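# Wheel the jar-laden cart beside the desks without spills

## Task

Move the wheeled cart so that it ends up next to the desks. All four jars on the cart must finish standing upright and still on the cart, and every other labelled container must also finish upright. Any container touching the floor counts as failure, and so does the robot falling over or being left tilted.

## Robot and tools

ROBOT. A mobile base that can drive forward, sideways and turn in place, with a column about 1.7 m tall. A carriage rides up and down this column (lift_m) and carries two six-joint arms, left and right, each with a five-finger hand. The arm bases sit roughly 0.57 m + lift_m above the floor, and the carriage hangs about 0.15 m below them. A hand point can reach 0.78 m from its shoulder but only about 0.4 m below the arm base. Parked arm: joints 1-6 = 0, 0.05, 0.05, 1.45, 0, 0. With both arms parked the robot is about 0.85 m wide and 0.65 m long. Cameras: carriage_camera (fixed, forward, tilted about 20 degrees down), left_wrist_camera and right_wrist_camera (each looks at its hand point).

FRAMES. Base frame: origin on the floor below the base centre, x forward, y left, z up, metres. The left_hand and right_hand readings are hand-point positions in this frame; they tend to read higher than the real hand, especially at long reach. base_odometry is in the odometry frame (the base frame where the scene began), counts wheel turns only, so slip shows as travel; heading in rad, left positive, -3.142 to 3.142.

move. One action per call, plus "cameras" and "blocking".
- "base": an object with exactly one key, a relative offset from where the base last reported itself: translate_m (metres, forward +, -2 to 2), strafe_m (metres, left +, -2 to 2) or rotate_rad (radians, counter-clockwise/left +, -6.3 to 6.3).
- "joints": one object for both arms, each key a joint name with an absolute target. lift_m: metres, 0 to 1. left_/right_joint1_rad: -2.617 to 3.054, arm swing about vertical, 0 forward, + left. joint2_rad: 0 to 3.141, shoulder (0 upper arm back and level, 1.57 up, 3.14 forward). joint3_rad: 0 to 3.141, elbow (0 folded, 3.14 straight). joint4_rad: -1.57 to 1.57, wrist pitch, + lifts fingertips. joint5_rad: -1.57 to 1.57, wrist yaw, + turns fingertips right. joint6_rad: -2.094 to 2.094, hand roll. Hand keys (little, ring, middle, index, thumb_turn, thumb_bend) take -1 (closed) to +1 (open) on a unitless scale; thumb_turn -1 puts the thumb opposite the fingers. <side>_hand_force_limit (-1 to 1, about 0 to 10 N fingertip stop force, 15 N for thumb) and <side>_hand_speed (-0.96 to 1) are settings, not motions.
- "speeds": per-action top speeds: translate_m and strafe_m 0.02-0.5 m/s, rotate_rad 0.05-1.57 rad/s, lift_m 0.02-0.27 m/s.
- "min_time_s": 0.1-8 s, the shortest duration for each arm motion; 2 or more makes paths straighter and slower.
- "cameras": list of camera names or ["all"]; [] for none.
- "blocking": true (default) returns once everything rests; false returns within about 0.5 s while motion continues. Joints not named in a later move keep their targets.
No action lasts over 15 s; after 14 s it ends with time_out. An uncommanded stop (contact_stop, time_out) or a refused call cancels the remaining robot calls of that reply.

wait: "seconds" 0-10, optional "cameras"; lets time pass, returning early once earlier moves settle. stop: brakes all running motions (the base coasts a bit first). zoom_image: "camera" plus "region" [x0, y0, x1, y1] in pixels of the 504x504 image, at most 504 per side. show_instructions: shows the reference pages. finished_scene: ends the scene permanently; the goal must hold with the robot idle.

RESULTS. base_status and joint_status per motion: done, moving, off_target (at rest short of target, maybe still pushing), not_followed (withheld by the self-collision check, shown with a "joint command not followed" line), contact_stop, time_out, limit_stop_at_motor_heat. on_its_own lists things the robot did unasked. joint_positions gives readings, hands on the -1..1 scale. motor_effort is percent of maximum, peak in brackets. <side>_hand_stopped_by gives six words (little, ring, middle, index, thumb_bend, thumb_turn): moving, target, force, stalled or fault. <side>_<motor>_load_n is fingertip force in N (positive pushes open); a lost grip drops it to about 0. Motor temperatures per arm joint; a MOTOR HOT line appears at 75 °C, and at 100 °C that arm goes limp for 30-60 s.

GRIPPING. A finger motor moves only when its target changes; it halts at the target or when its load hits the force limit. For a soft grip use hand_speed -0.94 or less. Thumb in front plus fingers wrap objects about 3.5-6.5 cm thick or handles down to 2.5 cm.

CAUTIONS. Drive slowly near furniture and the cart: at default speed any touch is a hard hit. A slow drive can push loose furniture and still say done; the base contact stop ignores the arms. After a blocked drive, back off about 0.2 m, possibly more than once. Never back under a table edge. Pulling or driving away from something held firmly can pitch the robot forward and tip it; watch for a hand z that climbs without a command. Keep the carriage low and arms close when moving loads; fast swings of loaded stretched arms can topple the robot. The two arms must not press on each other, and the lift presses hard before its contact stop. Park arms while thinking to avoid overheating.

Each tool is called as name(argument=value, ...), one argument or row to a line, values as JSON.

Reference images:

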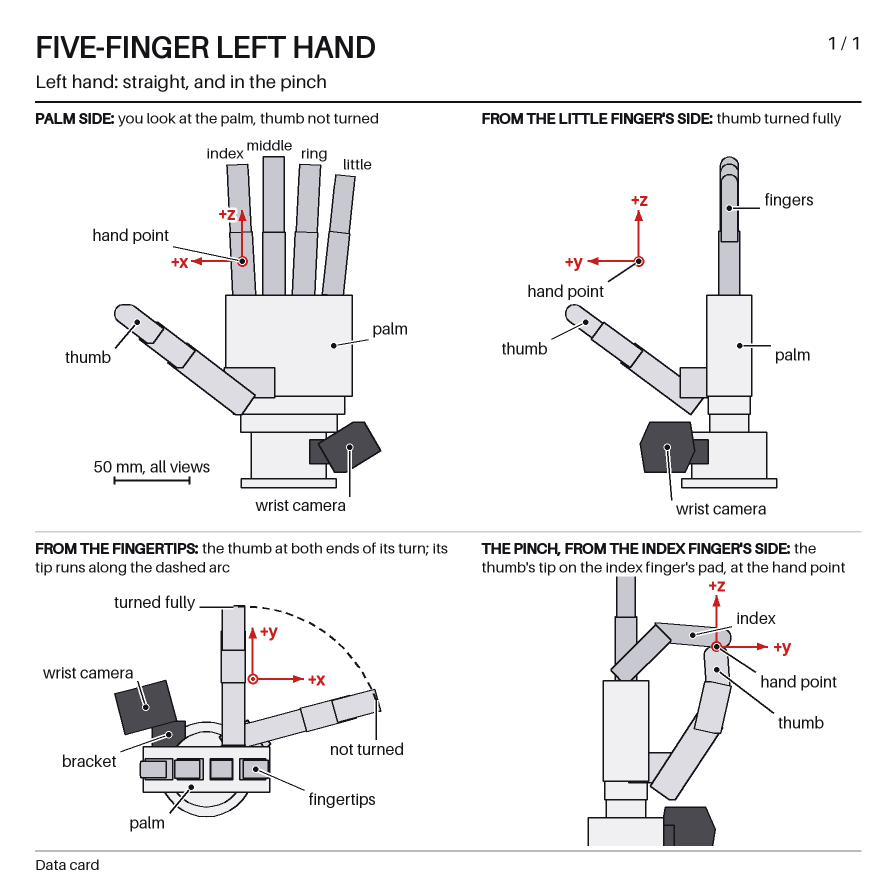

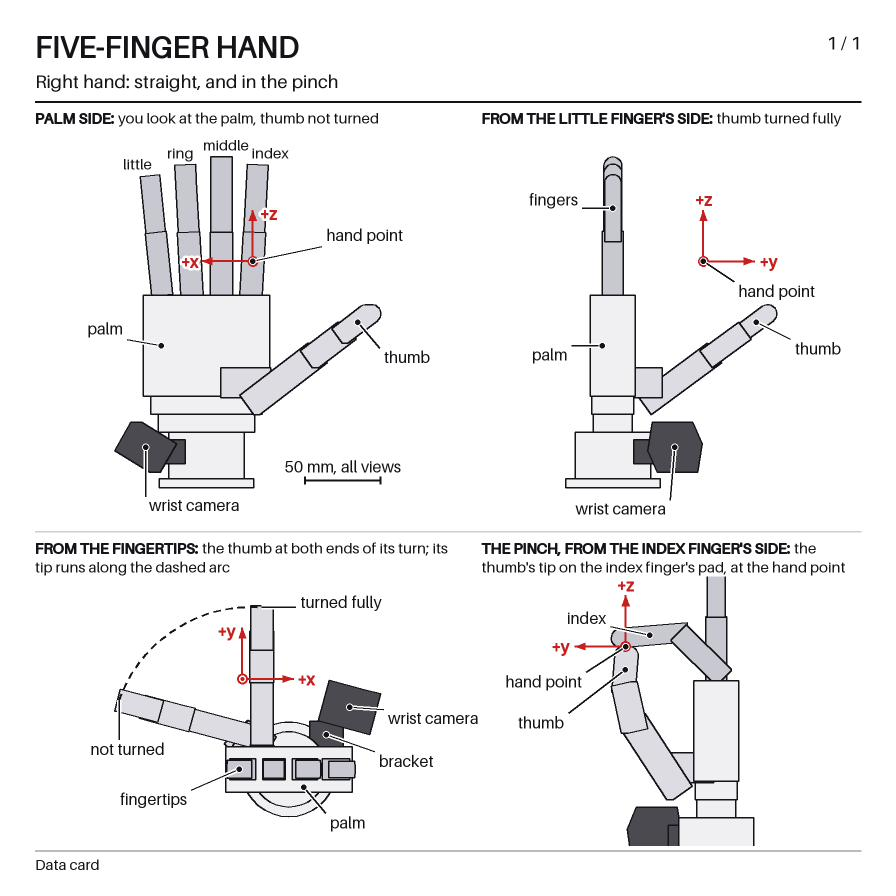

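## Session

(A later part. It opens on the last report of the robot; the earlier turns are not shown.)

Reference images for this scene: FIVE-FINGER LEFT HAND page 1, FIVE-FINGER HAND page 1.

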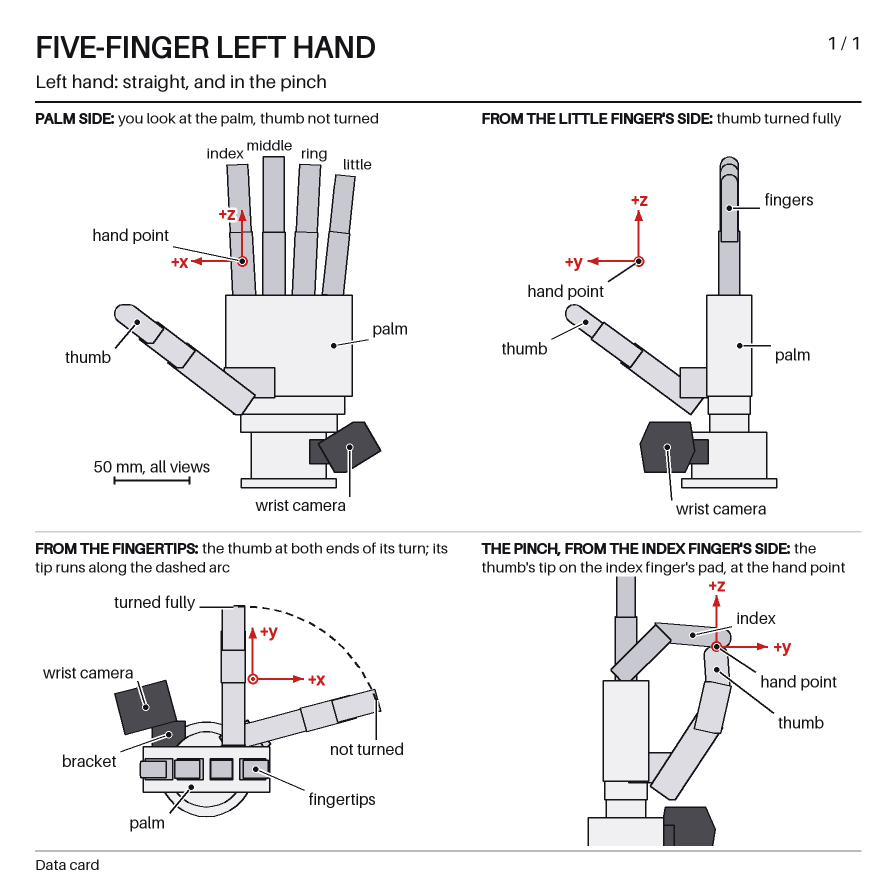

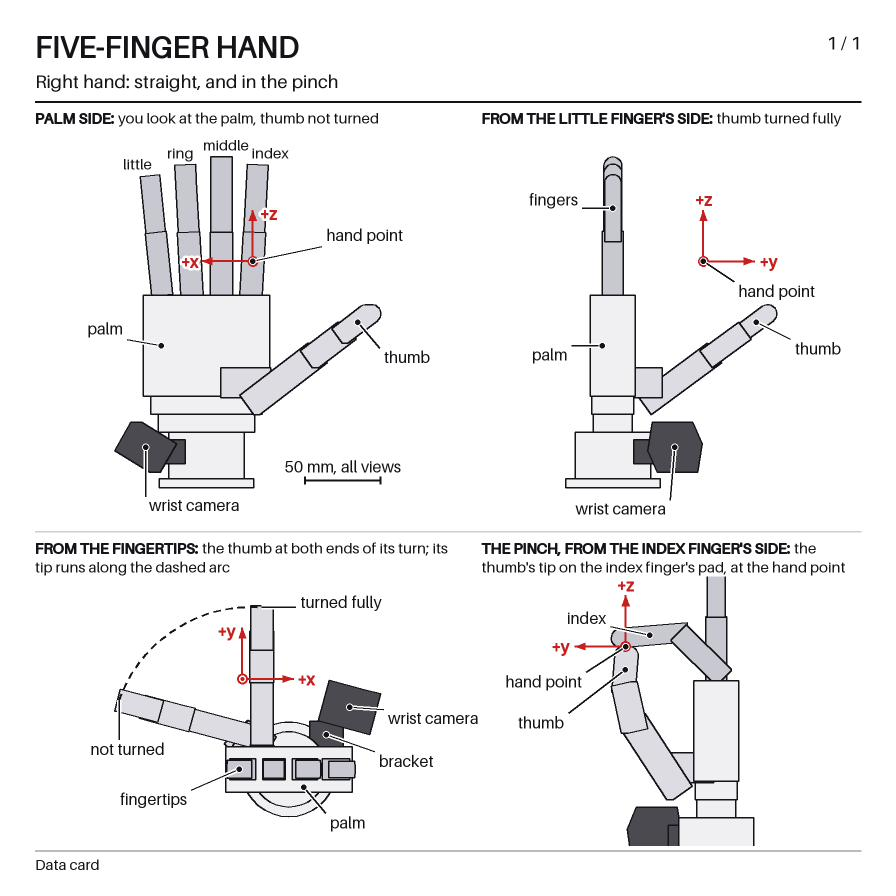

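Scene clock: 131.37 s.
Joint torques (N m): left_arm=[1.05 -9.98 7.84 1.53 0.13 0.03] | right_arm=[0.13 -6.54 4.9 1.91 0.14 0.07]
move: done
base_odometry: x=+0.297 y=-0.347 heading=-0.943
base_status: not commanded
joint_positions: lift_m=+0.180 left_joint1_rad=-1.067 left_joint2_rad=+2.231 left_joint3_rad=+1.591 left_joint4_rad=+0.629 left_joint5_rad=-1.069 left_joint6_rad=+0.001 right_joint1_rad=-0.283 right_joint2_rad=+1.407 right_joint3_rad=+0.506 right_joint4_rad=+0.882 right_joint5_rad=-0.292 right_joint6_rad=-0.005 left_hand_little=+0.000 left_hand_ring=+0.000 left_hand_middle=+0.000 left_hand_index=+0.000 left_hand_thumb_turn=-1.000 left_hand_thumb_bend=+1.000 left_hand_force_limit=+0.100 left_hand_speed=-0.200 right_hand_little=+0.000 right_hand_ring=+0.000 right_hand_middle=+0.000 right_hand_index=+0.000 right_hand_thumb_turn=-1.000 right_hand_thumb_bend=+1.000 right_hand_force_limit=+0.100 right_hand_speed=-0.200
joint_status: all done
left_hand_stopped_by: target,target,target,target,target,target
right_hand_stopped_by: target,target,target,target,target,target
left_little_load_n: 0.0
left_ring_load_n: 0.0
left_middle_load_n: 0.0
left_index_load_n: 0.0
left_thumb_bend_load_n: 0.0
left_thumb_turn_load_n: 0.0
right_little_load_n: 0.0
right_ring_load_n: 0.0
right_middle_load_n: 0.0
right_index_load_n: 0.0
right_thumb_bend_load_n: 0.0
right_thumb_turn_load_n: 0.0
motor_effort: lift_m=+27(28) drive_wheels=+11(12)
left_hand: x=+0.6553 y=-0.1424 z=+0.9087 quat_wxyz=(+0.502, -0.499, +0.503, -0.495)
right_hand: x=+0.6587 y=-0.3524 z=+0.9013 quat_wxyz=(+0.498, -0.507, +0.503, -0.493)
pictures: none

move(
  joints={"right_joint3_rad": 0.508, "right_joint4_rad": 0.885, "left_joint1_rad": -1.045, "left_joint5_rad": -1.05},
  min_time_s=1,
)

move(
  joints={"lift_m": 0.135},
  speeds={"lift_m": 0.04},
  cameras=["right_wrist_camera", "left_wrist_camera"],
)

zoom_image(
  camera="left_wrist_camera",
  region=[100, 50, 400, 350],
)

zoom_image(
  camera="right_wrist_camera",
  region=[150, 50, 450, 350],
)

Scene clock: 132.80 s.
Joint torques (N m): left_arm=[1.05 -10.02 7.84 1.54 0.19 0.04] | right_arm=[0.13 -6.54 5.93 1.8 0.14 0.06]
move: done
base_odometry: x=+0.297 y=-0.347 heading=-0.943
base_status: not commanded
joint_positions: lift_m=+0.180 left_joint1_rad=-1.051 left_joint2_rad=+2.231 left_joint3_rad=+1.591 left_joint4_rad=+0.629 left_joint5_rad=-1.059 left_joint6_rad=+0.001 right_joint1_rad=-0.283 right_joint2_rad=+1.407 right_joint3_rad=+0.506 right_joint4_rad=+0.882 right_joint5_rad=-0.292 right_joint6_rad=-0.005 left_hand_little=+0.000 left_hand_ring=+0.000 left_hand_middle=+0.000 left_hand_index=+0.000 left_hand_thumb_turn=-1.000 left_hand_thumb_bend=+1.000 left_hand_force_limit=+0.100 left_hand_speed=-0.200 right_hand_little=+0.000 right_hand_ring=+0.000 right_hand_middle=+0.000 right_hand_index=+0.000 right_hand_thumb_turn=-1.000 right_hand_thumb_bend=+1.000 right_hand_force_limit=+0.100 right_hand_speed=-0.200
joint_status: all done
left_hand_stopped_by: target,target,target,target,target,target
right_hand_stopped_by: target,target,target,target,target,target
left_little_load_n: 0.0
left_ring_load_n: 0.0
left_middle_load_n: 0.0
left_index_load_n: 0.0
left_thumb_bend_load_n: 0.0
left_thumb_turn_load_n: 0.0
right_little_load_n: 0.0
right_ring_load_n: 0.0
right_middle_load_n: 0.0
right_index_load_n: 0.0
right_thumb_bend_load_n: 0.0
right_thumb_turn_load_n: 0.0
motor_effort: lift_m=+27(28) drive_wheels=+10(11)
left_hand: x=+0.6622 y=-0.1375 z=+0.9086 quat_wxyz=(+0.503, -0.501, +0.502, -0.494)
right_hand: x=+0.6587 y=-0.3524 z=+0.9013 quat_wxyz=(+0.498, -0.507, +0.503, -0.493)
pictures: none

Scene clock: 134.30 s.
Joint torques (N m): left_arm=[0.99 -9.95 4.51 0.49 0.11 0.02] | right_arm=[0.17 -4.82 6.02 1.8 0.12 0.06]
move: done
base_odometry: x=+0.297 y=-0.347 heading=-0.943
base_status: not commanded
joint_positions: lift_m=+0.135 left_joint1_rad=-1.052 left_joint2_rad=+2.229 left_joint3_rad=+1.635 left_joint4_rad=+0.732 left_joint5_rad=-1.041 left_joint6_rad=+0.003 right_joint1_rad=-0.283 right_joint2_rad=+1.389 right_joint3_rad=+0.506 right_joint4_rad=+0.883 right_joint5_rad=-0.289 right_joint6_rad=-0.005 left_hand_little=+0.000 left_hand_ring=+0.000 left_hand_middle=+0.000 left_hand_index=+0.000 left_hand_thumb_turn=-1.000 left_hand_thumb_bend=+0.999 left_hand_force_limit=+0.100 left_hand_speed=-0.200 right_hand_little=+0.000 right_hand_ring=+0.000 right_hand_middle=+0.000 right_hand_index=+0.000 right_hand_thumb_turn=-1.000 right_hand_thumb_bend=+1.000 right_hand_force_limit=+0.100 right_hand_speed=-0.200
joint_status: all done
left_hand_stopped_by: target,target,target,target,target,target
right_hand_stopped_by: target,target,target,target,target,target
left_little_load_n: 0.0
left_ring_load_n: 0.0
left_middle_load_n: 0.0
left_index_load_n: 0.0
left_thumb_bend_load_n: -4.0
left_thumb_turn_load_n: 0.0
right_little_load_n: 0.0
right_ring_load_n: 0.0
right_middle_load_n: 0.0
right_index_load_n: 0.0
right_thumb_bend_load_n: 0.0
right_thumb_turn_load_n: 0.0
motor_effort: lift_m=+22(24) drive_wheels=+10(12)
left_hand: x=+0.6668 y=-0.1508 z=+0.9052 quat_wxyz=(+0.484, -0.508, +0.455, -0.548)
right_hand: x=+0.6581 y=-0.3528 z=+0.8645 quat_wxyz=(+0.500, -0.503, +0.497, -0.500)
pictures: left_wrist_camera, right_wrist_camera

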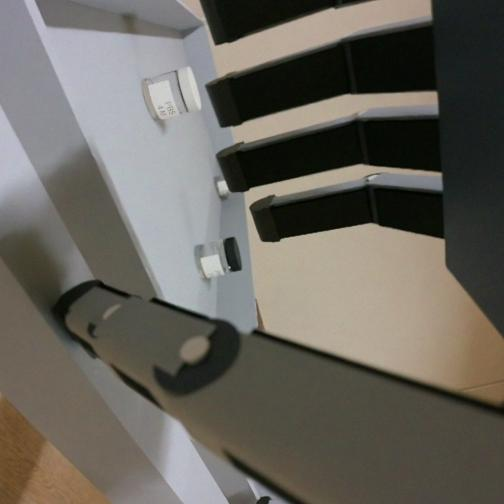

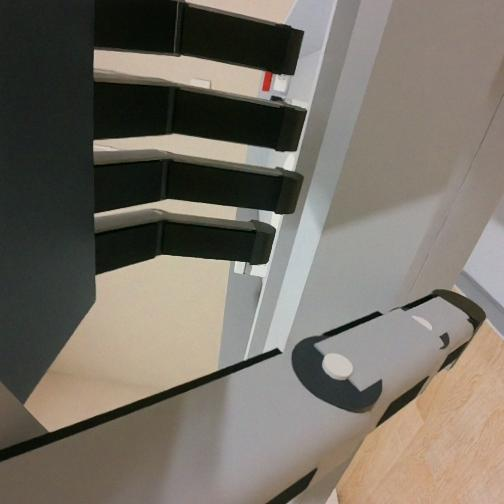

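Scaled by 1.680.

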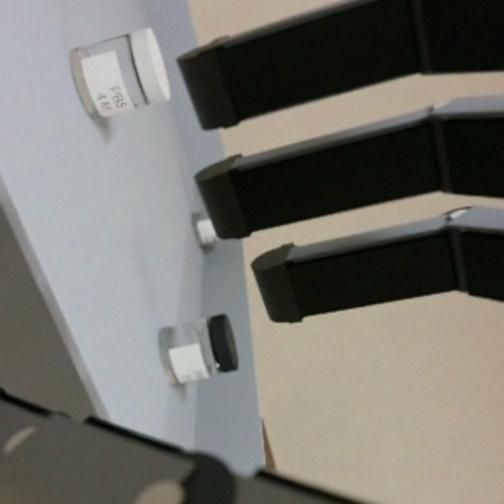

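Scaled by 1.680.

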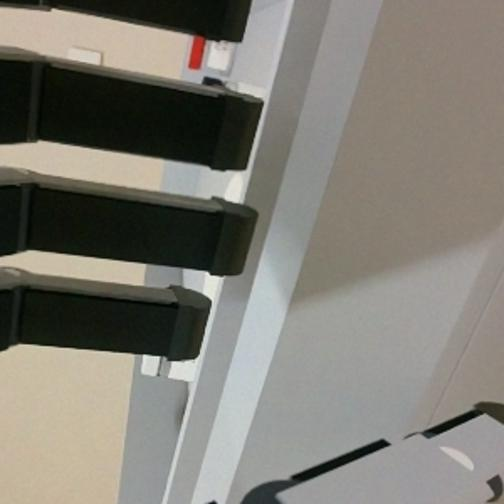

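move(
  joints={"lift_m": 0.19},
  speeds={"lift_m": 0.06},
)

move(
  joints={"left_hand_thumb_turn": 1, "right_hand_thumb_turn": 1, "left_joint1_rad": -1.055, "left_joint5_rad": -1.055, "left_joint4_rad": 0.63},
  min_time_s=1,
  cameras=["all"],
)

Scene clock: 135.67 s.
Joint torques (N m): left_arm=[0.95 -10.76 4.53 1.55 0.04 0] | right_arm=[0.18 -4.9 5.96 1.79 0.12 0.07]
move: done
base_odometry: x=+0.297 y=-0.347 heading=-0.943
base_status: not commanded
joint_positions: lift_m=+0.190 left_joint1_rad=-1.052 left_joint2_rad=+2.237 left_joint3_rad=+1.635 left_joint4_rad=+0.626 left_joint5_rad=-1.043 left_joint6_rad=+0.003 right_joint1_rad=-0.283 right_joint2_rad=+1.389 right_joint3_rad=+0.506 right_joint4_rad=+0.882 right_joint5_rad=-0.289 right_joint6_rad=-0.005 left_hand_little=+0.000 left_hand_ring=+0.000 left_hand_middle=+0.000 left_hand_index=+0.000 left_hand_thumb_turn=-1.000 left_hand_thumb_bend=+1.000 left_hand_force_limit=+0.100 left_hand_speed=-0.200 right_hand_little=+0.000 right_hand_ring=+0.000 right_hand_middle=+0.000 right_hand_index=+0.000 right_hand_thumb_turn=-1.000 right_hand_thumb_bend=+1.000 right_hand_force_limit=+0.100 right_hand_speed=-0.200
joint_status: all done
left_hand_stopped_by: target,target,target,target,target,target
right_hand_stopped_by: target,target,target,target,target,target
left_little_load_n: 0.0
left_ring_load_n: 0.0
left_middle_load_n: 0.0
left_index_load_n: 0.0
left_thumb_bend_load_n: 0.0
left_thumb_turn_load_n: 0.0
right_little_load_n: 0.0
right_ring_load_n: 0.0
right_middle_load_n: 0.0
right_index_load_n: 0.0
right_thumb_bend_load_n: 0.0
right_thumb_turn_load_n: 0.0
motor_effort: lift_m=+27(31) drive_wheels=+9(11)
left_hand: x=+0.6648 y=-0.1468 z=+0.9336 quat_wxyz=(+0.496, -0.499, +0.495, -0.510)
right_hand: x=+0.6580 y=-0.3528 z=+0.9186 quat_wxyz=(+0.500, -0.503, +0.498, -0.500)
pictures: none

Scene clock: 137.43 s.
Joint torques (N m): left_arm=[0.17 -10.67 4.48 1.64 0.04 0] | right_arm=[0.2 -4.83 5.98 1.81 0.11 0.06]
move: done
base_odometry: x=+0.297 y=-0.347 heading=-0.943
base_status: not commanded
joint_positions: lift_m=+0.190 left_joint1_rad=-1.052 left_joint2_rad=+2.237 left_joint3_rad=+1.635 left_joint4_rad=+0.625 left_joint5_rad=-1.046 left_joint6_rad=+0.003 right_joint1_rad=-0.283 right_joint2_rad=+1.389 right_joint3_rad=+0.506 right_joint4_rad=+0.882 right_joint5_rad=-0.289 right_joint6_rad=-0.005 left_hand_little=+0.000 left_hand_ring=+0.000 left_hand_middle=+0.000 left_hand_index=+0.000 left_hand_thumb_turn=+1.000 left_hand_thumb_bend=+1.000 left_hand_force_limit=+0.100 left_hand_speed=-0.200 right_hand_little=+0.000 right_hand_ring=+0.000 right_hand_middle=+0.000 right_hand_index=+0.000 right_hand_thumb_turn=+1.000 right_hand_thumb_bend=+1.000 right_hand_force_limit=+0.100 right_hand_speed=-0.200
joint_status: all done
left_hand_stopped_by: target,target,target,target,target,target
right_hand_stopped_by: target,target,target,target,target,target
left_little_load_n: 0.0
left_ring_load_n: 0.0
left_middle_load_n: 0.0
left_index_load_n: 0.0
left_thumb_bend_load_n: 0.0
left_thumb_turn_load_n: -0.5
right_little_load_n: 0.0
right_ring_load_n: 0.0
right_middle_load_n: 0.0
right_index_load_n: 0.0
right_thumb_bend_load_n: 0.0
right_thumb_turn_load_n: -0.5
motor_effort: lift_m=+27(28) drive_wheels=+8(12)
left_hand: x=+0.6649 y=-0.1461 z=+0.9333 quat_wxyz=(+0.497, -0.500, +0.494, -0.509)
right_hand: x=+0.6580 y=-0.3528 z=+0.9186 quat_wxyz=(+0.500, -0.503, +0.498, -0.500)
pictures: carriage_camera, left_wrist_camera, right_wrist_camera

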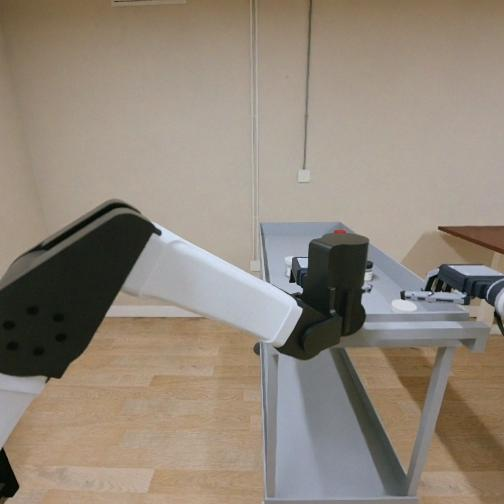

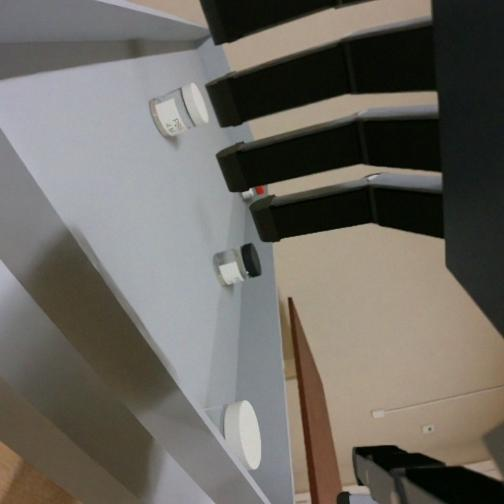

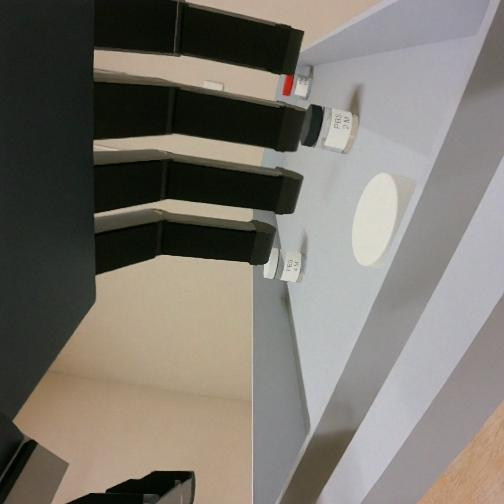

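move(
  joints={"left_joint3_rad": 1.585, "left_joint4_rad": 0.66, "left_joint1_rad": -1.063, "left_joint5_rad": -1.063, "left_joint6_rad": 0},
  min_time_s=1,
)

Scene clock: 140.07 s.
Joint torques (N m): left_arm=[-0.1 -10.67 4.01 1.72 0.06 -0.12] | right_arm=[0.14 -4.81 5.94 1.81 0.11 0.08]
move: done
base_odometry: x=+0.297 y=-0.347 heading=-0.943
base_status: not commanded
joint_positions: lift_m=+0.190 left_joint1_rad=-1.055 left_joint2_rad=+2.237 left_joint3_rad=+1.601 left_joint4_rad=+0.647 left_joint5_rad=-1.054 left_joint6_rad=+0.003 right_joint1_rad=-0.283 right_joint2_rad=+1.389 right_joint3_rad=+0.506 right_joint4_rad=+0.882 right_joint5_rad=-0.289 right_joint6_rad=-0.005 left_hand_little=+0.000 left_hand_ring=+0.000 left_hand_middle=+0.000 left_hand_index=+0.000 left_hand_thumb_turn=+1.000 left_hand_thumb_bend=+1.000 left_hand_force_limit=+0.100 left_hand_speed=-0.200 right_hand_little=+0.000 right_hand_ring=+0.000 right_hand_middle=+0.000 right_hand_index=+0.000 right_hand_thumb_turn=+1.000 right_hand_thumb_bend=+1.000 right_hand_force_limit=+0.100 right_hand_speed=-0.200
joint_status: all done
left_hand_stopped_by: target,target,target,target,target,target
right_hand_stopped_by: target,target,target,target,target,target
left_little_load_n: 0.0
left_ring_load_n: 0.0
left_middle_load_n: 0.0
left_index_load_n: 0.0
left_thumb_bend_load_n: 0.0
left_thumb_turn_load_n: -0.5
right_little_load_n: 0.0
right_ring_load_n: 0.0
right_middle_load_n: 0.0
right_index_load_n: 0.0
right_thumb_bend_load_n: 0.0
right_thumb_turn_load_n: -0.5
motor_effort: lift_m=+27(27) drive_wheels=+9(12)
left_hand: x=+0.6617 y=-0.1427 z=+0.9228 quat_wxyz=(+0.499, -0.500, +0.497, -0.503)
right_hand: x=+0.6580 y=-0.3528 z=+0.9186 quat_wxyz=(+0.500, -0.503, +0.498, -0.500)
pictures: none

move(
  joints={"lift_m": 0.135},
  speeds={"lift_m": 0.04},
  cameras=["right_wrist_camera", "left_wrist_camera"],
)

zoom_image(
  camera="left_wrist_camera",
  region=[100, 50, 400, 350],
)

zoom_image(
  camera="right_wrist_camera",
  region=[150, 50, 450, 350],
)

Scene clock: 141.90 s.
Joint torques (N m): left_arm=[-0.17 -10.77 4.33 1.65 0.02 -0.12] | right_arm=[0.18 -4.85 5.94 1.83 0.12 0.09]
move: done
base_odometry: x=+0.297 y=-0.347 heading=-0.943
base_status: not commanded
joint_positions: lift_m=+0.135 left_joint1_rad=-1.055 left_joint2_rad=+2.238 left_joint3_rad=+1.599 left_joint4_rad=+0.652 left_joint5_rad=-1.056 left_joint6_rad=+0.003 right_joint1_rad=-0.283 right_joint2_rad=+1.389 right_joint3_rad=+0.506 right_joint4_rad=+0.880 right_joint5_rad=-0.289 right_joint6_rad=-0.005 left_hand_little=+0.000 left_hand_ring=+0.000 left_hand_middle=+0.000 left_hand_index=+0.000 left_hand_thumb_turn=+1.000 left_hand_thumb_bend=+1.000 left_hand_force_limit=+0.100 left_hand_speed=-0.200 right_hand_little=+0.000 right_hand_ring=+0.000 right_hand_middle=+0.000 right_hand_index=+0.000 right_hand_thumb_turn=+1.000 right_hand_thumb_bend=+1.000 right_hand_force_limit=+0.100 right_hand_speed=-0.200
joint_status: all done
left_hand_stopped_by: target,target,target,target,target,target
right_hand_stopped_by: target,target,target,target,target,target
left_little_load_n: 0.0
left_ring_load_n: 0.0
left_middle_load_n: 0.0
left_index_load_n: 0.0
left_thumb_bend_load_n: 0.0
left_thumb_turn_load_n: 0.0
right_little_load_n: 0.0
right_ring_load_n: 0.0
right_middle_load_n: 0.0
right_index_load_n: 0.0
right_thumb_bend_load_n: 0.0
right_thumb_turn_load_n: 0.0
motor_effort: lift_m=+23(23) drive_wheels=+7(12)
left_hand: x=+0.6618 y=-0.1425 z=+0.8678 quat_wxyz=(+0.500, -0.501, +0.496, -0.504)
right_hand: x=+0.6579 y=-0.3527 z=+0.8637 quat_wxyz=(+0.500, -0.503, +0.498, -0.499)
pictures: left_wrist_camera, right_wrist_camera

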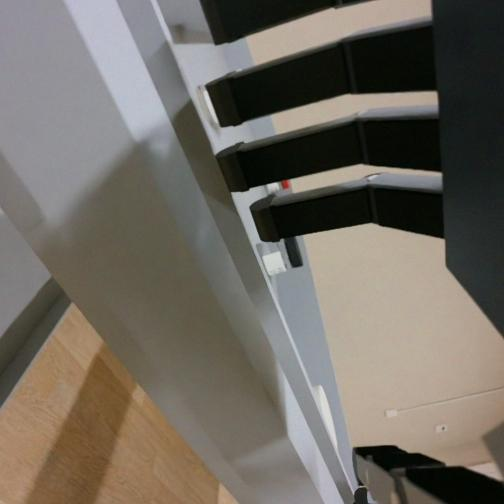

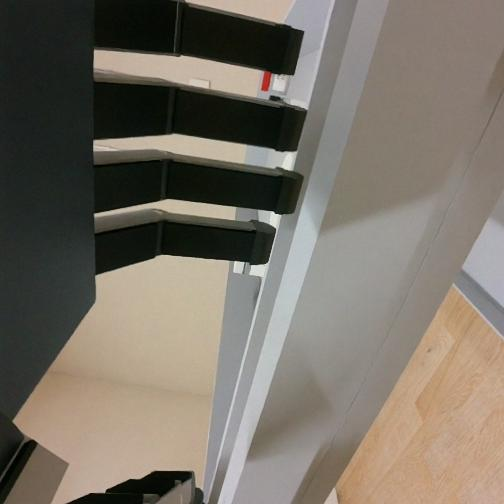

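Scaled by 1.680.

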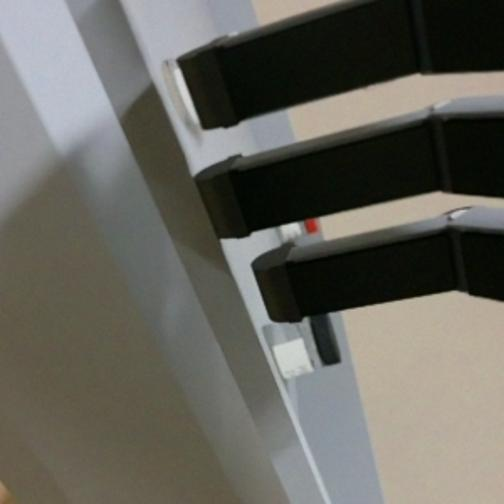

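Scaled by 1.680.

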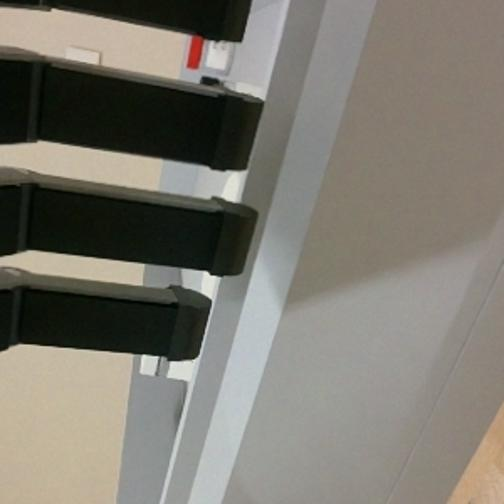

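move(
  joints={"lift_m": 0.15},
  speeds={"lift_m": 0.06},
)

move(
  joints={"left_joint2_rad": 2.228, "left_joint3_rad": 1.548, "left_joint4_rad": 0.685, "left_joint1_rad": -1.081, "left_joint5_rad": -1.075},
  min_time_s=1,
)

Scene clock: 142.97 s.
Joint torques (N m): left_arm=[-0.18 -11.26 4.05 1.6 0.03 -0.12] | right_arm=[0.1 -4.86 6.02 1.82 0.11 0.07]
move: done
base_odometry: x=+0.297 y=-0.347 heading=-0.943
base_status: not commanded
joint_positions: lift_m=+0.150 left_joint1_rad=-1.055 left_joint2_rad=+2.242 left_joint3_rad=+1.599 left_joint4_rad=+0.656 left_joint5_rad=-1.056 left_joint6_rad=+0.003 right_joint1_rad=-0.283 right_joint2_rad=+1.389 right_joint3_rad=+0.506 right_joint4_rad=+0.880 right_joint5_rad=-0.289 right_joint6_rad=-0.005 left_hand_little=+0.000 left_hand_ring=+0.000 left_hand_middle=+0.000 left_hand_index=+0.000 left_hand_thumb_turn=+1.000 left_hand_thumb_bend=+1.000 left_hand_force_limit=+0.100 left_hand_speed=-0.200 right_hand_little=+0.000 right_hand_ring=+0.000 right_hand_middle=+0.000 right_hand_index=+0.000 right_hand_thumb_turn=+1.000 right_hand_thumb_bend=+1.000 right_hand_force_limit=+0.100 right_hand_speed=-0.200
joint_status: all done
left_hand_stopped_by: target,target,target,target,target,target
right_hand_stopped_by: target,target,target,target,target,target
left_little_load_n: 0.0
left_ring_load_n: 0.0
left_middle_load_n: -0.5
left_index_load_n: 0.0
left_thumb_bend_load_n: 0.0
left_thumb_turn_load_n: 0.0
right_little_load_n: 0.0
right_ring_load_n: 0.0
right_middle_load_n: 0.0
right_index_load_n: 0.0
right_thumb_bend_load_n: 0.0
right_thumb_turn_load_n: 0.0
motor_effort: lift_m=+27(33) drive_wheels=+7(11)
left_hand: x=+0.6620 y=-0.1427 z=+0.8812 quat_wxyz=(+0.500, -0.501, +0.496, -0.504)
right_hand: x=+0.6579 y=-0.3527 z=+0.8782 quat_wxyz=(+0.500, -0.503, +0.498, -0.499)
pictures: none

Scene clock: 144.27 s.
Joint torques (N m): left_arm=[-0.13 -12.83 3.92 1.72 -0.02 -0.13] | right_arm=[0.17 -4.83 5.91 1.82 0.11 0.07]
move: done
base_odometry: x=+0.297 y=-0.347 heading=-0.943
base_status: not commanded
joint_positions: lift_m=+0.150 left_joint1_rad=-1.074 left_joint2_rad=+2.242 left_joint3_rad=+1.563 left_joint4_rad=+0.672 left_joint5_rad=-1.066 left_joint6_rad=+0.003 right_joint1_rad=-0.283 right_joint2_rad=+1.389 right_joint3_rad=+0.506 right_joint4_rad=+0.880 right_joint5_rad=-0.289 right_joint6_rad=-0.005 left_hand_little=+0.000 left_hand_ring=+0.000 left_hand_middle=+0.000 left_hand_index=+0.000 left_hand_thumb_turn=+1.000 left_hand_thumb_bend=+1.000 left_hand_force_limit=+0.100 left_hand_speed=-0.200 right_hand_little=+0.000 right_hand_ring=+0.000 right_hand_middle=+0.000 right_hand_index=+0.000 right_hand_thumb_turn=+1.000 right_hand_thumb_bend=+1.000 right_hand_force_limit=+0.100 right_hand_speed=-0.200
joint_status: all done
left_hand_stopped_by: target,target,target,target,target,target
right_hand_stopped_by: target,target,target,target,target,target
left_little_load_n: 0.0
left_ring_load_n: 0.0
left_middle_load_n: 0.0
left_index_load_n: 0.0
left_thumb_bend_load_n: 0.0
left_thumb_turn_load_n: -0.5
right_little_load_n: 0.0
right_ring_load_n: 0.0
right_middle_load_n: 0.0
right_index_load_n: 0.0
right_thumb_bend_load_n: 0.0
right_thumb_turn_load_n: -0.5
motor_effort: lift_m=+27(27) drive_wheels=+9(12)
left_hand: x=+0.6515 y=-0.1444 z=+0.8690 quat_wxyz=(+0.499, -0.497, +0.505, -0.499)
right_hand: x=+0.6579 y=-0.3527 z=+0.8782 quat_wxyz=(+0.500, -0.503, +0.498, -0.499)
pictures: none

move(
  joints={"left_joint2_rad": 2.215, "left_joint3_rad": 1.565, "left_joint4_rad": 0.665},
  min_time_s=1,
)

move(
  joints={"lift_m": 0.14},
  speeds={"lift_m": 0.04},
  cameras=["right_wrist_camera", "left_wrist_camera"],
)

zoom_image(
  camera="left_wrist_camera",
  region=[100, 50, 400, 350],
)

Scene clock: 145.73 s.
Joint torques (N m): left_arm=[-0.12 -13.9 5.3 1.53 0 -0.12] | right_arm=[0.16 -4.88 6 1.82 0.11 0.08]
move: done
base_odometry: x=+0.297 y=-0.347 heading=-0.943
base_status: not commanded
joint_positions: lift_m=+0.150 left_joint1_rad=-1.074 left_joint2_rad=+2.242 left_joint3_rad=+1.563 left_joint4_rad=+0.669 left_joint5_rad=-1.066 left_joint6_rad=+0.003 right_joint1_rad=-0.283 right_joint2_rad=+1.389 right_joint3_rad=+0.506 right_joint4_rad=+0.880 right_joint5_rad=-0.289 right_joint6_rad=-0.005 left_hand_little=+0.000 left_hand_ring=+0.000 left_hand_middle=+0.000 left_hand_index=+0.000 left_hand_thumb_turn=+1.000 left_hand_thumb_bend=+1.000 left_hand_force_limit=+0.100 left_hand_speed=-0.200 right_hand_little=+0.000 right_hand_ring=+0.000 right_hand_middle=+0.000 right_hand_index=+0.000 right_hand_thumb_turn=+1.000 right_hand_thumb_bend=+1.000 right_hand_force_limit=+0.100 right_hand_speed=-0.200
joint_status: all done
left_hand_stopped_by: target,target,target,target,target,target
right_hand_stopped_by: target,target,target,target,target,target
left_little_load_n: -0.5
left_ring_load_n: 0.0
left_middle_load_n: -0.5
left_index_load_n: -0.5
left_thumb_bend_load_n: 0.0
left_thumb_turn_load_n: 0.0
right_little_load_n: 0.0
right_ring_load_n: 0.0
right_middle_load_n: 0.0
right_index_load_n: 0.0
right_thumb_bend_load_n: -0.5
right_thumb_turn_load_n: -0.5
motor_effort: lift_m=+27(28) drive_wheels=+10(11)
left_hand: x=+0.6514 y=-0.1442 z=+0.8684 quat_wxyz=(+0.500, -0.497, +0.506, -0.498)
right_hand: x=+0.6579 y=-0.3527 z=+0.8782 quat_wxyz=(+0.500, -0.503, +0.498, -0.499)
pictures: none

Scene clock: 146.37 s.
Joint torques (N m): left_arm=[-0.06 -13.93 5.26 1.64 0.01 -0.11] | right_arm=[0.17 -4.88 5.93 1.84 0.11 0.08]
move: done
base_odometry: x=+0.297 y=-0.347 heading=-0.943
base_status: not commanded
joint_positions: lift_m=+0.140 left_joint1_rad=-1.074 left_joint2_rad=+2.242 left_joint3_rad=+1.563 left_joint4_rad=+0.661 left_joint5_rad=-1.068 left_joint6_rad=+0.003 right_joint1_rad=-0.283 right_joint2_rad=+1.389 right_joint3_rad=+0.506 right_joint4_rad=+0.879 right_joint5_rad=-0.289 right_joint6_rad=-0.005 left_hand_little=+0.000 left_hand_ring=+0.000 left_hand_middle=+0.000 left_hand_index=+0.000 left_hand_thumb_turn=+1.000 left_hand_thumb_bend=+1.000 left_hand_force_limit=+0.100 left_hand_speed=-0.200 right_hand_little=+0.000 right_hand_ring=+0.000 right_hand_middle=+0.000 right_hand_index=+0.000 right_hand_thumb_turn=+1.000 right_hand_thumb_bend=+1.000 right_hand_force_limit=+0.100 right_hand_speed=-0.200
joint_status: all done
left_hand_stopped_by: target,target,target,target,target,target
right_hand_stopped_by: target,target,target,target,target,target
left_little_load_n: 0.0
left_ring_load_n: 0.0
left_middle_load_n: 0.0
left_index_load_n: 0.0
left_thumb_bend_load_n: 0.0
left_thumb_turn_load_n: -0.5
right_little_load_n: 0.0
right_ring_load_n: 0.0
right_middle_load_n: 0.0
right_index_load_n: 0.0
right_thumb_bend_load_n: 0.0
right_thumb_turn_load_n: -0.5
motor_effort: lift_m=+23(24) drive_wheels=+8(11)
left_hand: x=+0.6513 y=-0.1435 z=+0.8573 quat_wxyz=(+0.501, -0.496, +0.508, -0.495)
right_hand: x=+0.6579 y=-0.3527 z=+0.8685 quat_wxyz=(+0.500, -0.503, +0.499, -0.499)
pictures: left_wrist_camera, right_wrist_camera

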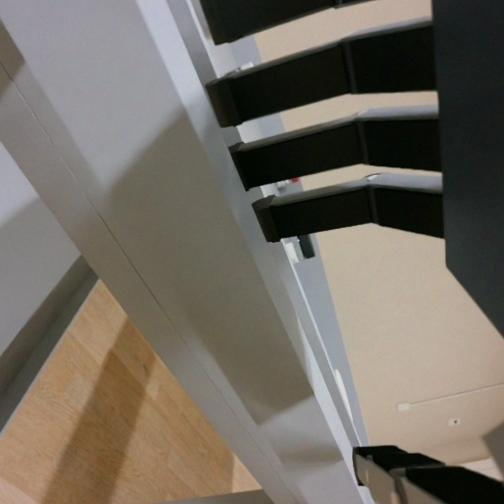

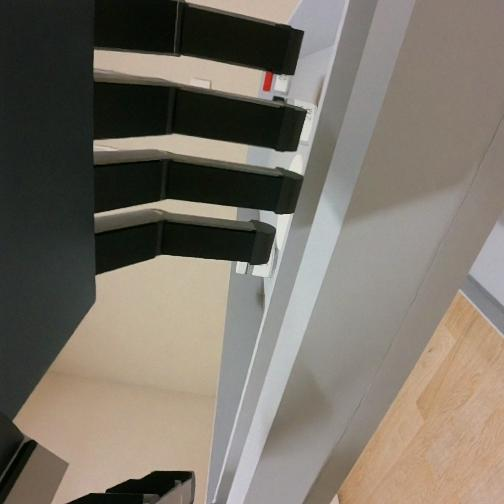

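Scaled by 1.680.

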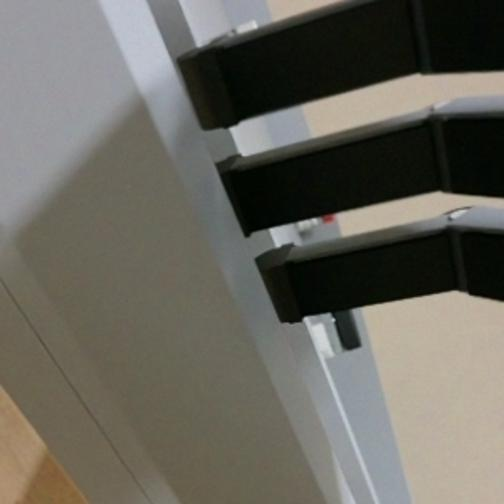

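move(
  joints={"lift_m": 0.12},
  speeds={"lift_m": 0.03},
  cameras=["right_wrist_camera", "left_wrist_camera"],
)

Scene clock: 147.43 s.
Joint torques (N m): left_arm=[-0.21 -13.98 5.19 1.63 0.01 -0.11] | right_arm=[0.18 -4.85 5.97 1.82 0.11 0.08]
move: done
base_odometry: x=+0.297 y=-0.347 heading=-0.943
base_status: not commanded
joint_positions: lift_m=+0.120 left_joint1_rad=-1.074 left_joint2_rad=+2.242 left_joint3_rad=+1.563 left_joint4_rad=+0.660 left_joint5_rad=-1.068 left_joint6_rad=+0.003 right_joint1_rad=-0.283 right_joint2_rad=+1.389 right_joint3_rad=+0.506 right_joint4_rad=+0.879 right_joint5_rad=-0.289 right_joint6_rad=-0.005 left_hand_little=+0.000 left_hand_ring=+0.000 left_hand_middle=+0.000 left_hand_index=+0.000 left_hand_thumb_turn=+1.000 left_hand_thumb_bend=+1.000 left_hand_force_limit=+0.100 left_hand_speed=-0.200 right_hand_little=+0.000 right_hand_ring=+0.000 right_hand_middle=+0.000 right_hand_index=+0.000 right_hand_thumb_turn=+1.000 right_hand_thumb_bend=+1.000 right_hand_force_limit=+0.100 right_hand_speed=-0.200
joint_status: all done
left_hand_stopped_by: target,target,target,target,target,target
right_hand_stopped_by: target,target,target,target,target,target
left_little_load_n: 0.0
left_ring_load_n: 0.0
left_middle_load_n: 0.0
left_index_load_n: 0.0
left_thumb_bend_load_n: 0.0
left_thumb_turn_load_n: 0.0
right_little_load_n: 0.0
right_ring_load_n: 0.0
right_middle_load_n: 0.0
right_index_load_n: 0.0
right_thumb_bend_load_n: 0.0
right_thumb_turn_load_n: -0.5
motor_effort: lift_m=+23(24) drive_wheels=+9(11)
left_hand: x=+0.6512 y=-0.1434 z=+0.8372 quat_wxyz=(+0.501, -0.496, +0.508, -0.494)
right_hand: x=+0.6579 y=-0.3527 z=+0.8484 quat_wxyz=(+0.499, -0.503, +0.499, -0.499)
pictures: left_wrist_camera, right_wrist_camera

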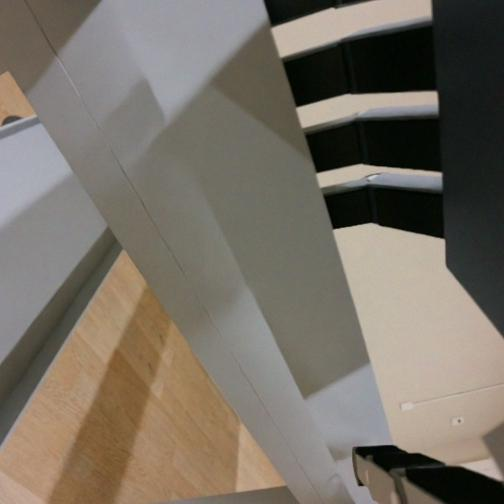

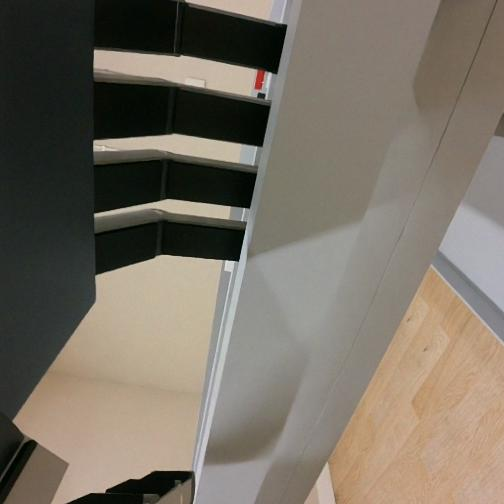

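move(
  joints={"lift_m": 0.102, "left_joint3_rad": 1.60, "left_joint4_rad": 0.635},
  speeds={"lift_m": 0.03},
  cameras=["right_wrist_camera", "left_wrist_camera"],
)

Scene clock: 148.50 s.
Joint torques (N m): left_arm=[-0.31 -14.11 7.56 1.52 0.02 -0.11] | right_arm=[0.16 -4.89 6.02 1.83 0.1 0.08]
move: done
base_odometry: x=+0.297 y=-0.347 heading=-0.943
base_status: not commanded
joint_positions: lift_m=+0.102 left_joint1_rad=-1.074 left_joint2_rad=+2.242 left_joint3_rad=+1.569 left_joint4_rad=+0.642 left_joint5_rad=-1.070 left_joint6_rad=+0.002 right_joint1_rad=-0.283 right_joint2_rad=+1.389 right_joint3_rad=+0.506 right_joint4_rad=+0.878 right_joint5_rad=-0.289 right_joint6_rad=-0.005 left_hand_little=+0.000 left_hand_ring=+0.000 left_hand_middle=+0.000 left_hand_index=+0.000 left_hand_thumb_turn=+1.000 left_hand_thumb_bend=+1.000 left_hand_force_limit=+0.100 left_hand_speed=-0.200 right_hand_little=+0.000 right_hand_ring=+0.000 right_hand_middle=+0.000 right_hand_index=+0.000 right_hand_thumb_turn=+1.000 right_hand_thumb_bend=+1.000 right_hand_force_limit=+0.100 right_hand_speed=-0.200
joint_status: all done
left_hand_stopped_by: target,target,target,target,target,target
right_hand_stopped_by: target,target,target,target,target,target
left_little_load_n: 0.0
left_ring_load_n: 0.0
left_middle_load_n: 0.0
left_index_load_n: 0.0
left_thumb_bend_load_n: 0.0
left_thumb_turn_load_n: 0.0
right_little_load_n: 0.0
right_ring_load_n: 0.0
right_middle_load_n: 0.0
right_index_load_n: 0.0
right_thumb_bend_load_n: 0.5
right_thumb_turn_load_n: 0.0
motor_effort: lift_m=+23(24) drive_wheels=+11(11)
left_hand: x=+0.6512 y=-0.1429 z=+0.8181 quat_wxyz=(+0.503, -0.495, +0.512, -0.490)
right_hand: x=+0.6578 y=-0.3527 z=+0.8301 quat_wxyz=(+0.499, -0.503, +0.499, -0.498)
pictures: left_wrist_camera, right_wrist_camera

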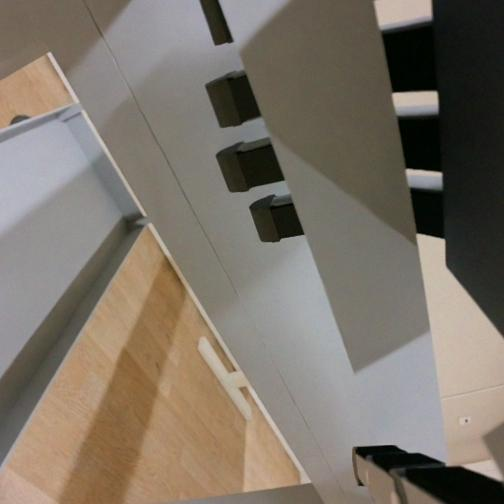

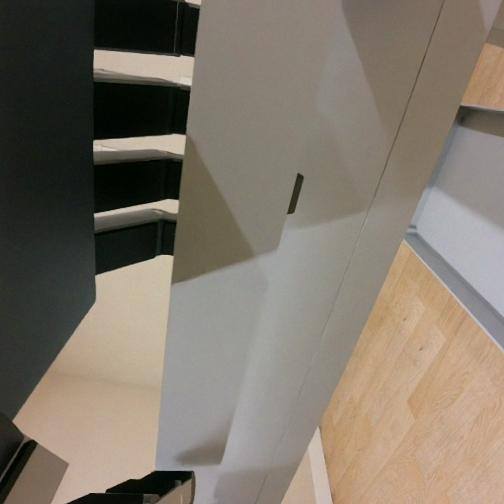

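move(
  joints={"right_joint2_rad": 1.43, "right_joint3_rad": 0.47, "right_joint4_rad": 0.945},
  min_time_s=1.5,
  cameras=["right_wrist_camera", "left_wrist_camera"],
)

Scene clock: 150.47 s.
Joint torques (N m): left_arm=[-0.12 -14.04 7.57 1.52 0.02 -0.12] | right_arm=[0.23 -3.58 4.88 1.9 0.1 0.09]
Motor temperatures (°C): left_arm=[17 35 35 44 19 23] | right_arm=[22 30 32 47 20 18]
move: done
base_odometry: x=+0.297 y=-0.347 heading=-0.943
base_status: not commanded
joint_positions: lift_m=+0.102 left_joint1_rad=-1.074 left_joint2_rad=+2.242 left_joint3_rad=+1.569 left_joint4_rad=+0.642 left_joint5_rad=-1.070 left_joint6_rad=+0.002 right_joint1_rad=-0.283 right_joint2_rad=+1.419 right_joint3_rad=+0.481 right_joint4_rad=+0.931 right_joint5_rad=-0.289 right_joint6_rad=-0.005 left_hand_little=+0.000 left_hand_ring=+0.000 left_hand_middle=+0.000 left_hand_index=+0.000 left_hand_thumb_turn=+1.000 left_hand_thumb_bend=+1.000 left_hand_force_limit=+0.100 left_hand_speed=-0.200 right_hand_little=+0.000 right_hand_ring=+0.000 right_hand_middle=+0.000 right_hand_index=+0.000 right_hand_thumb_turn=+1.000 right_hand_thumb_bend=+1.000 right_hand_force_limit=+0.100 right_hand_speed=-0.200
joint_status: all done
left_hand_stopped_by: target,target,target,target,target,target
right_hand_stopped_by: target,target,target,target,target,target
left_little_load_n: 0.0
left_ring_load_n: 0.0
left_middle_load_n: 0.0
left_index_load_n: 0.0
left_thumb_bend_load_n: 0.0
left_thumb_turn_load_n: 0.0
right_little_load_n: 0.0
right_ring_load_n: 0.0
right_middle_load_n: 0.0
right_index_load_n: 0.0
right_thumb_bend_load_n: -0.5
right_thumb_turn_load_n: -0.5
motor_effort: lift_m=+23(24) drive_wheels=+10(12)
left_hand: x=+0.6512 y=-0.1429 z=+0.8181 quat_wxyz=(+0.503, -0.495, +0.512, -0.490)
right_hand: x=+0.6569 y=-0.3524 z=+0.8200 quat_wxyz=(+0.499, -0.504, +0.500, -0.498)
pictures: left_wrist_camera, right_wrist_camera

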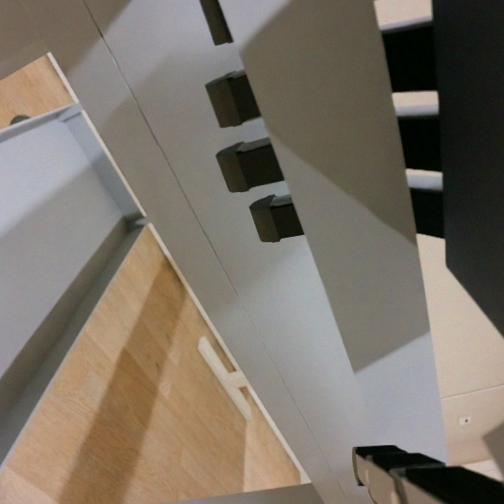

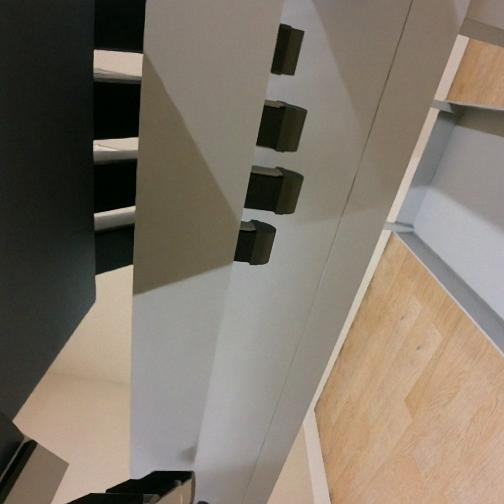

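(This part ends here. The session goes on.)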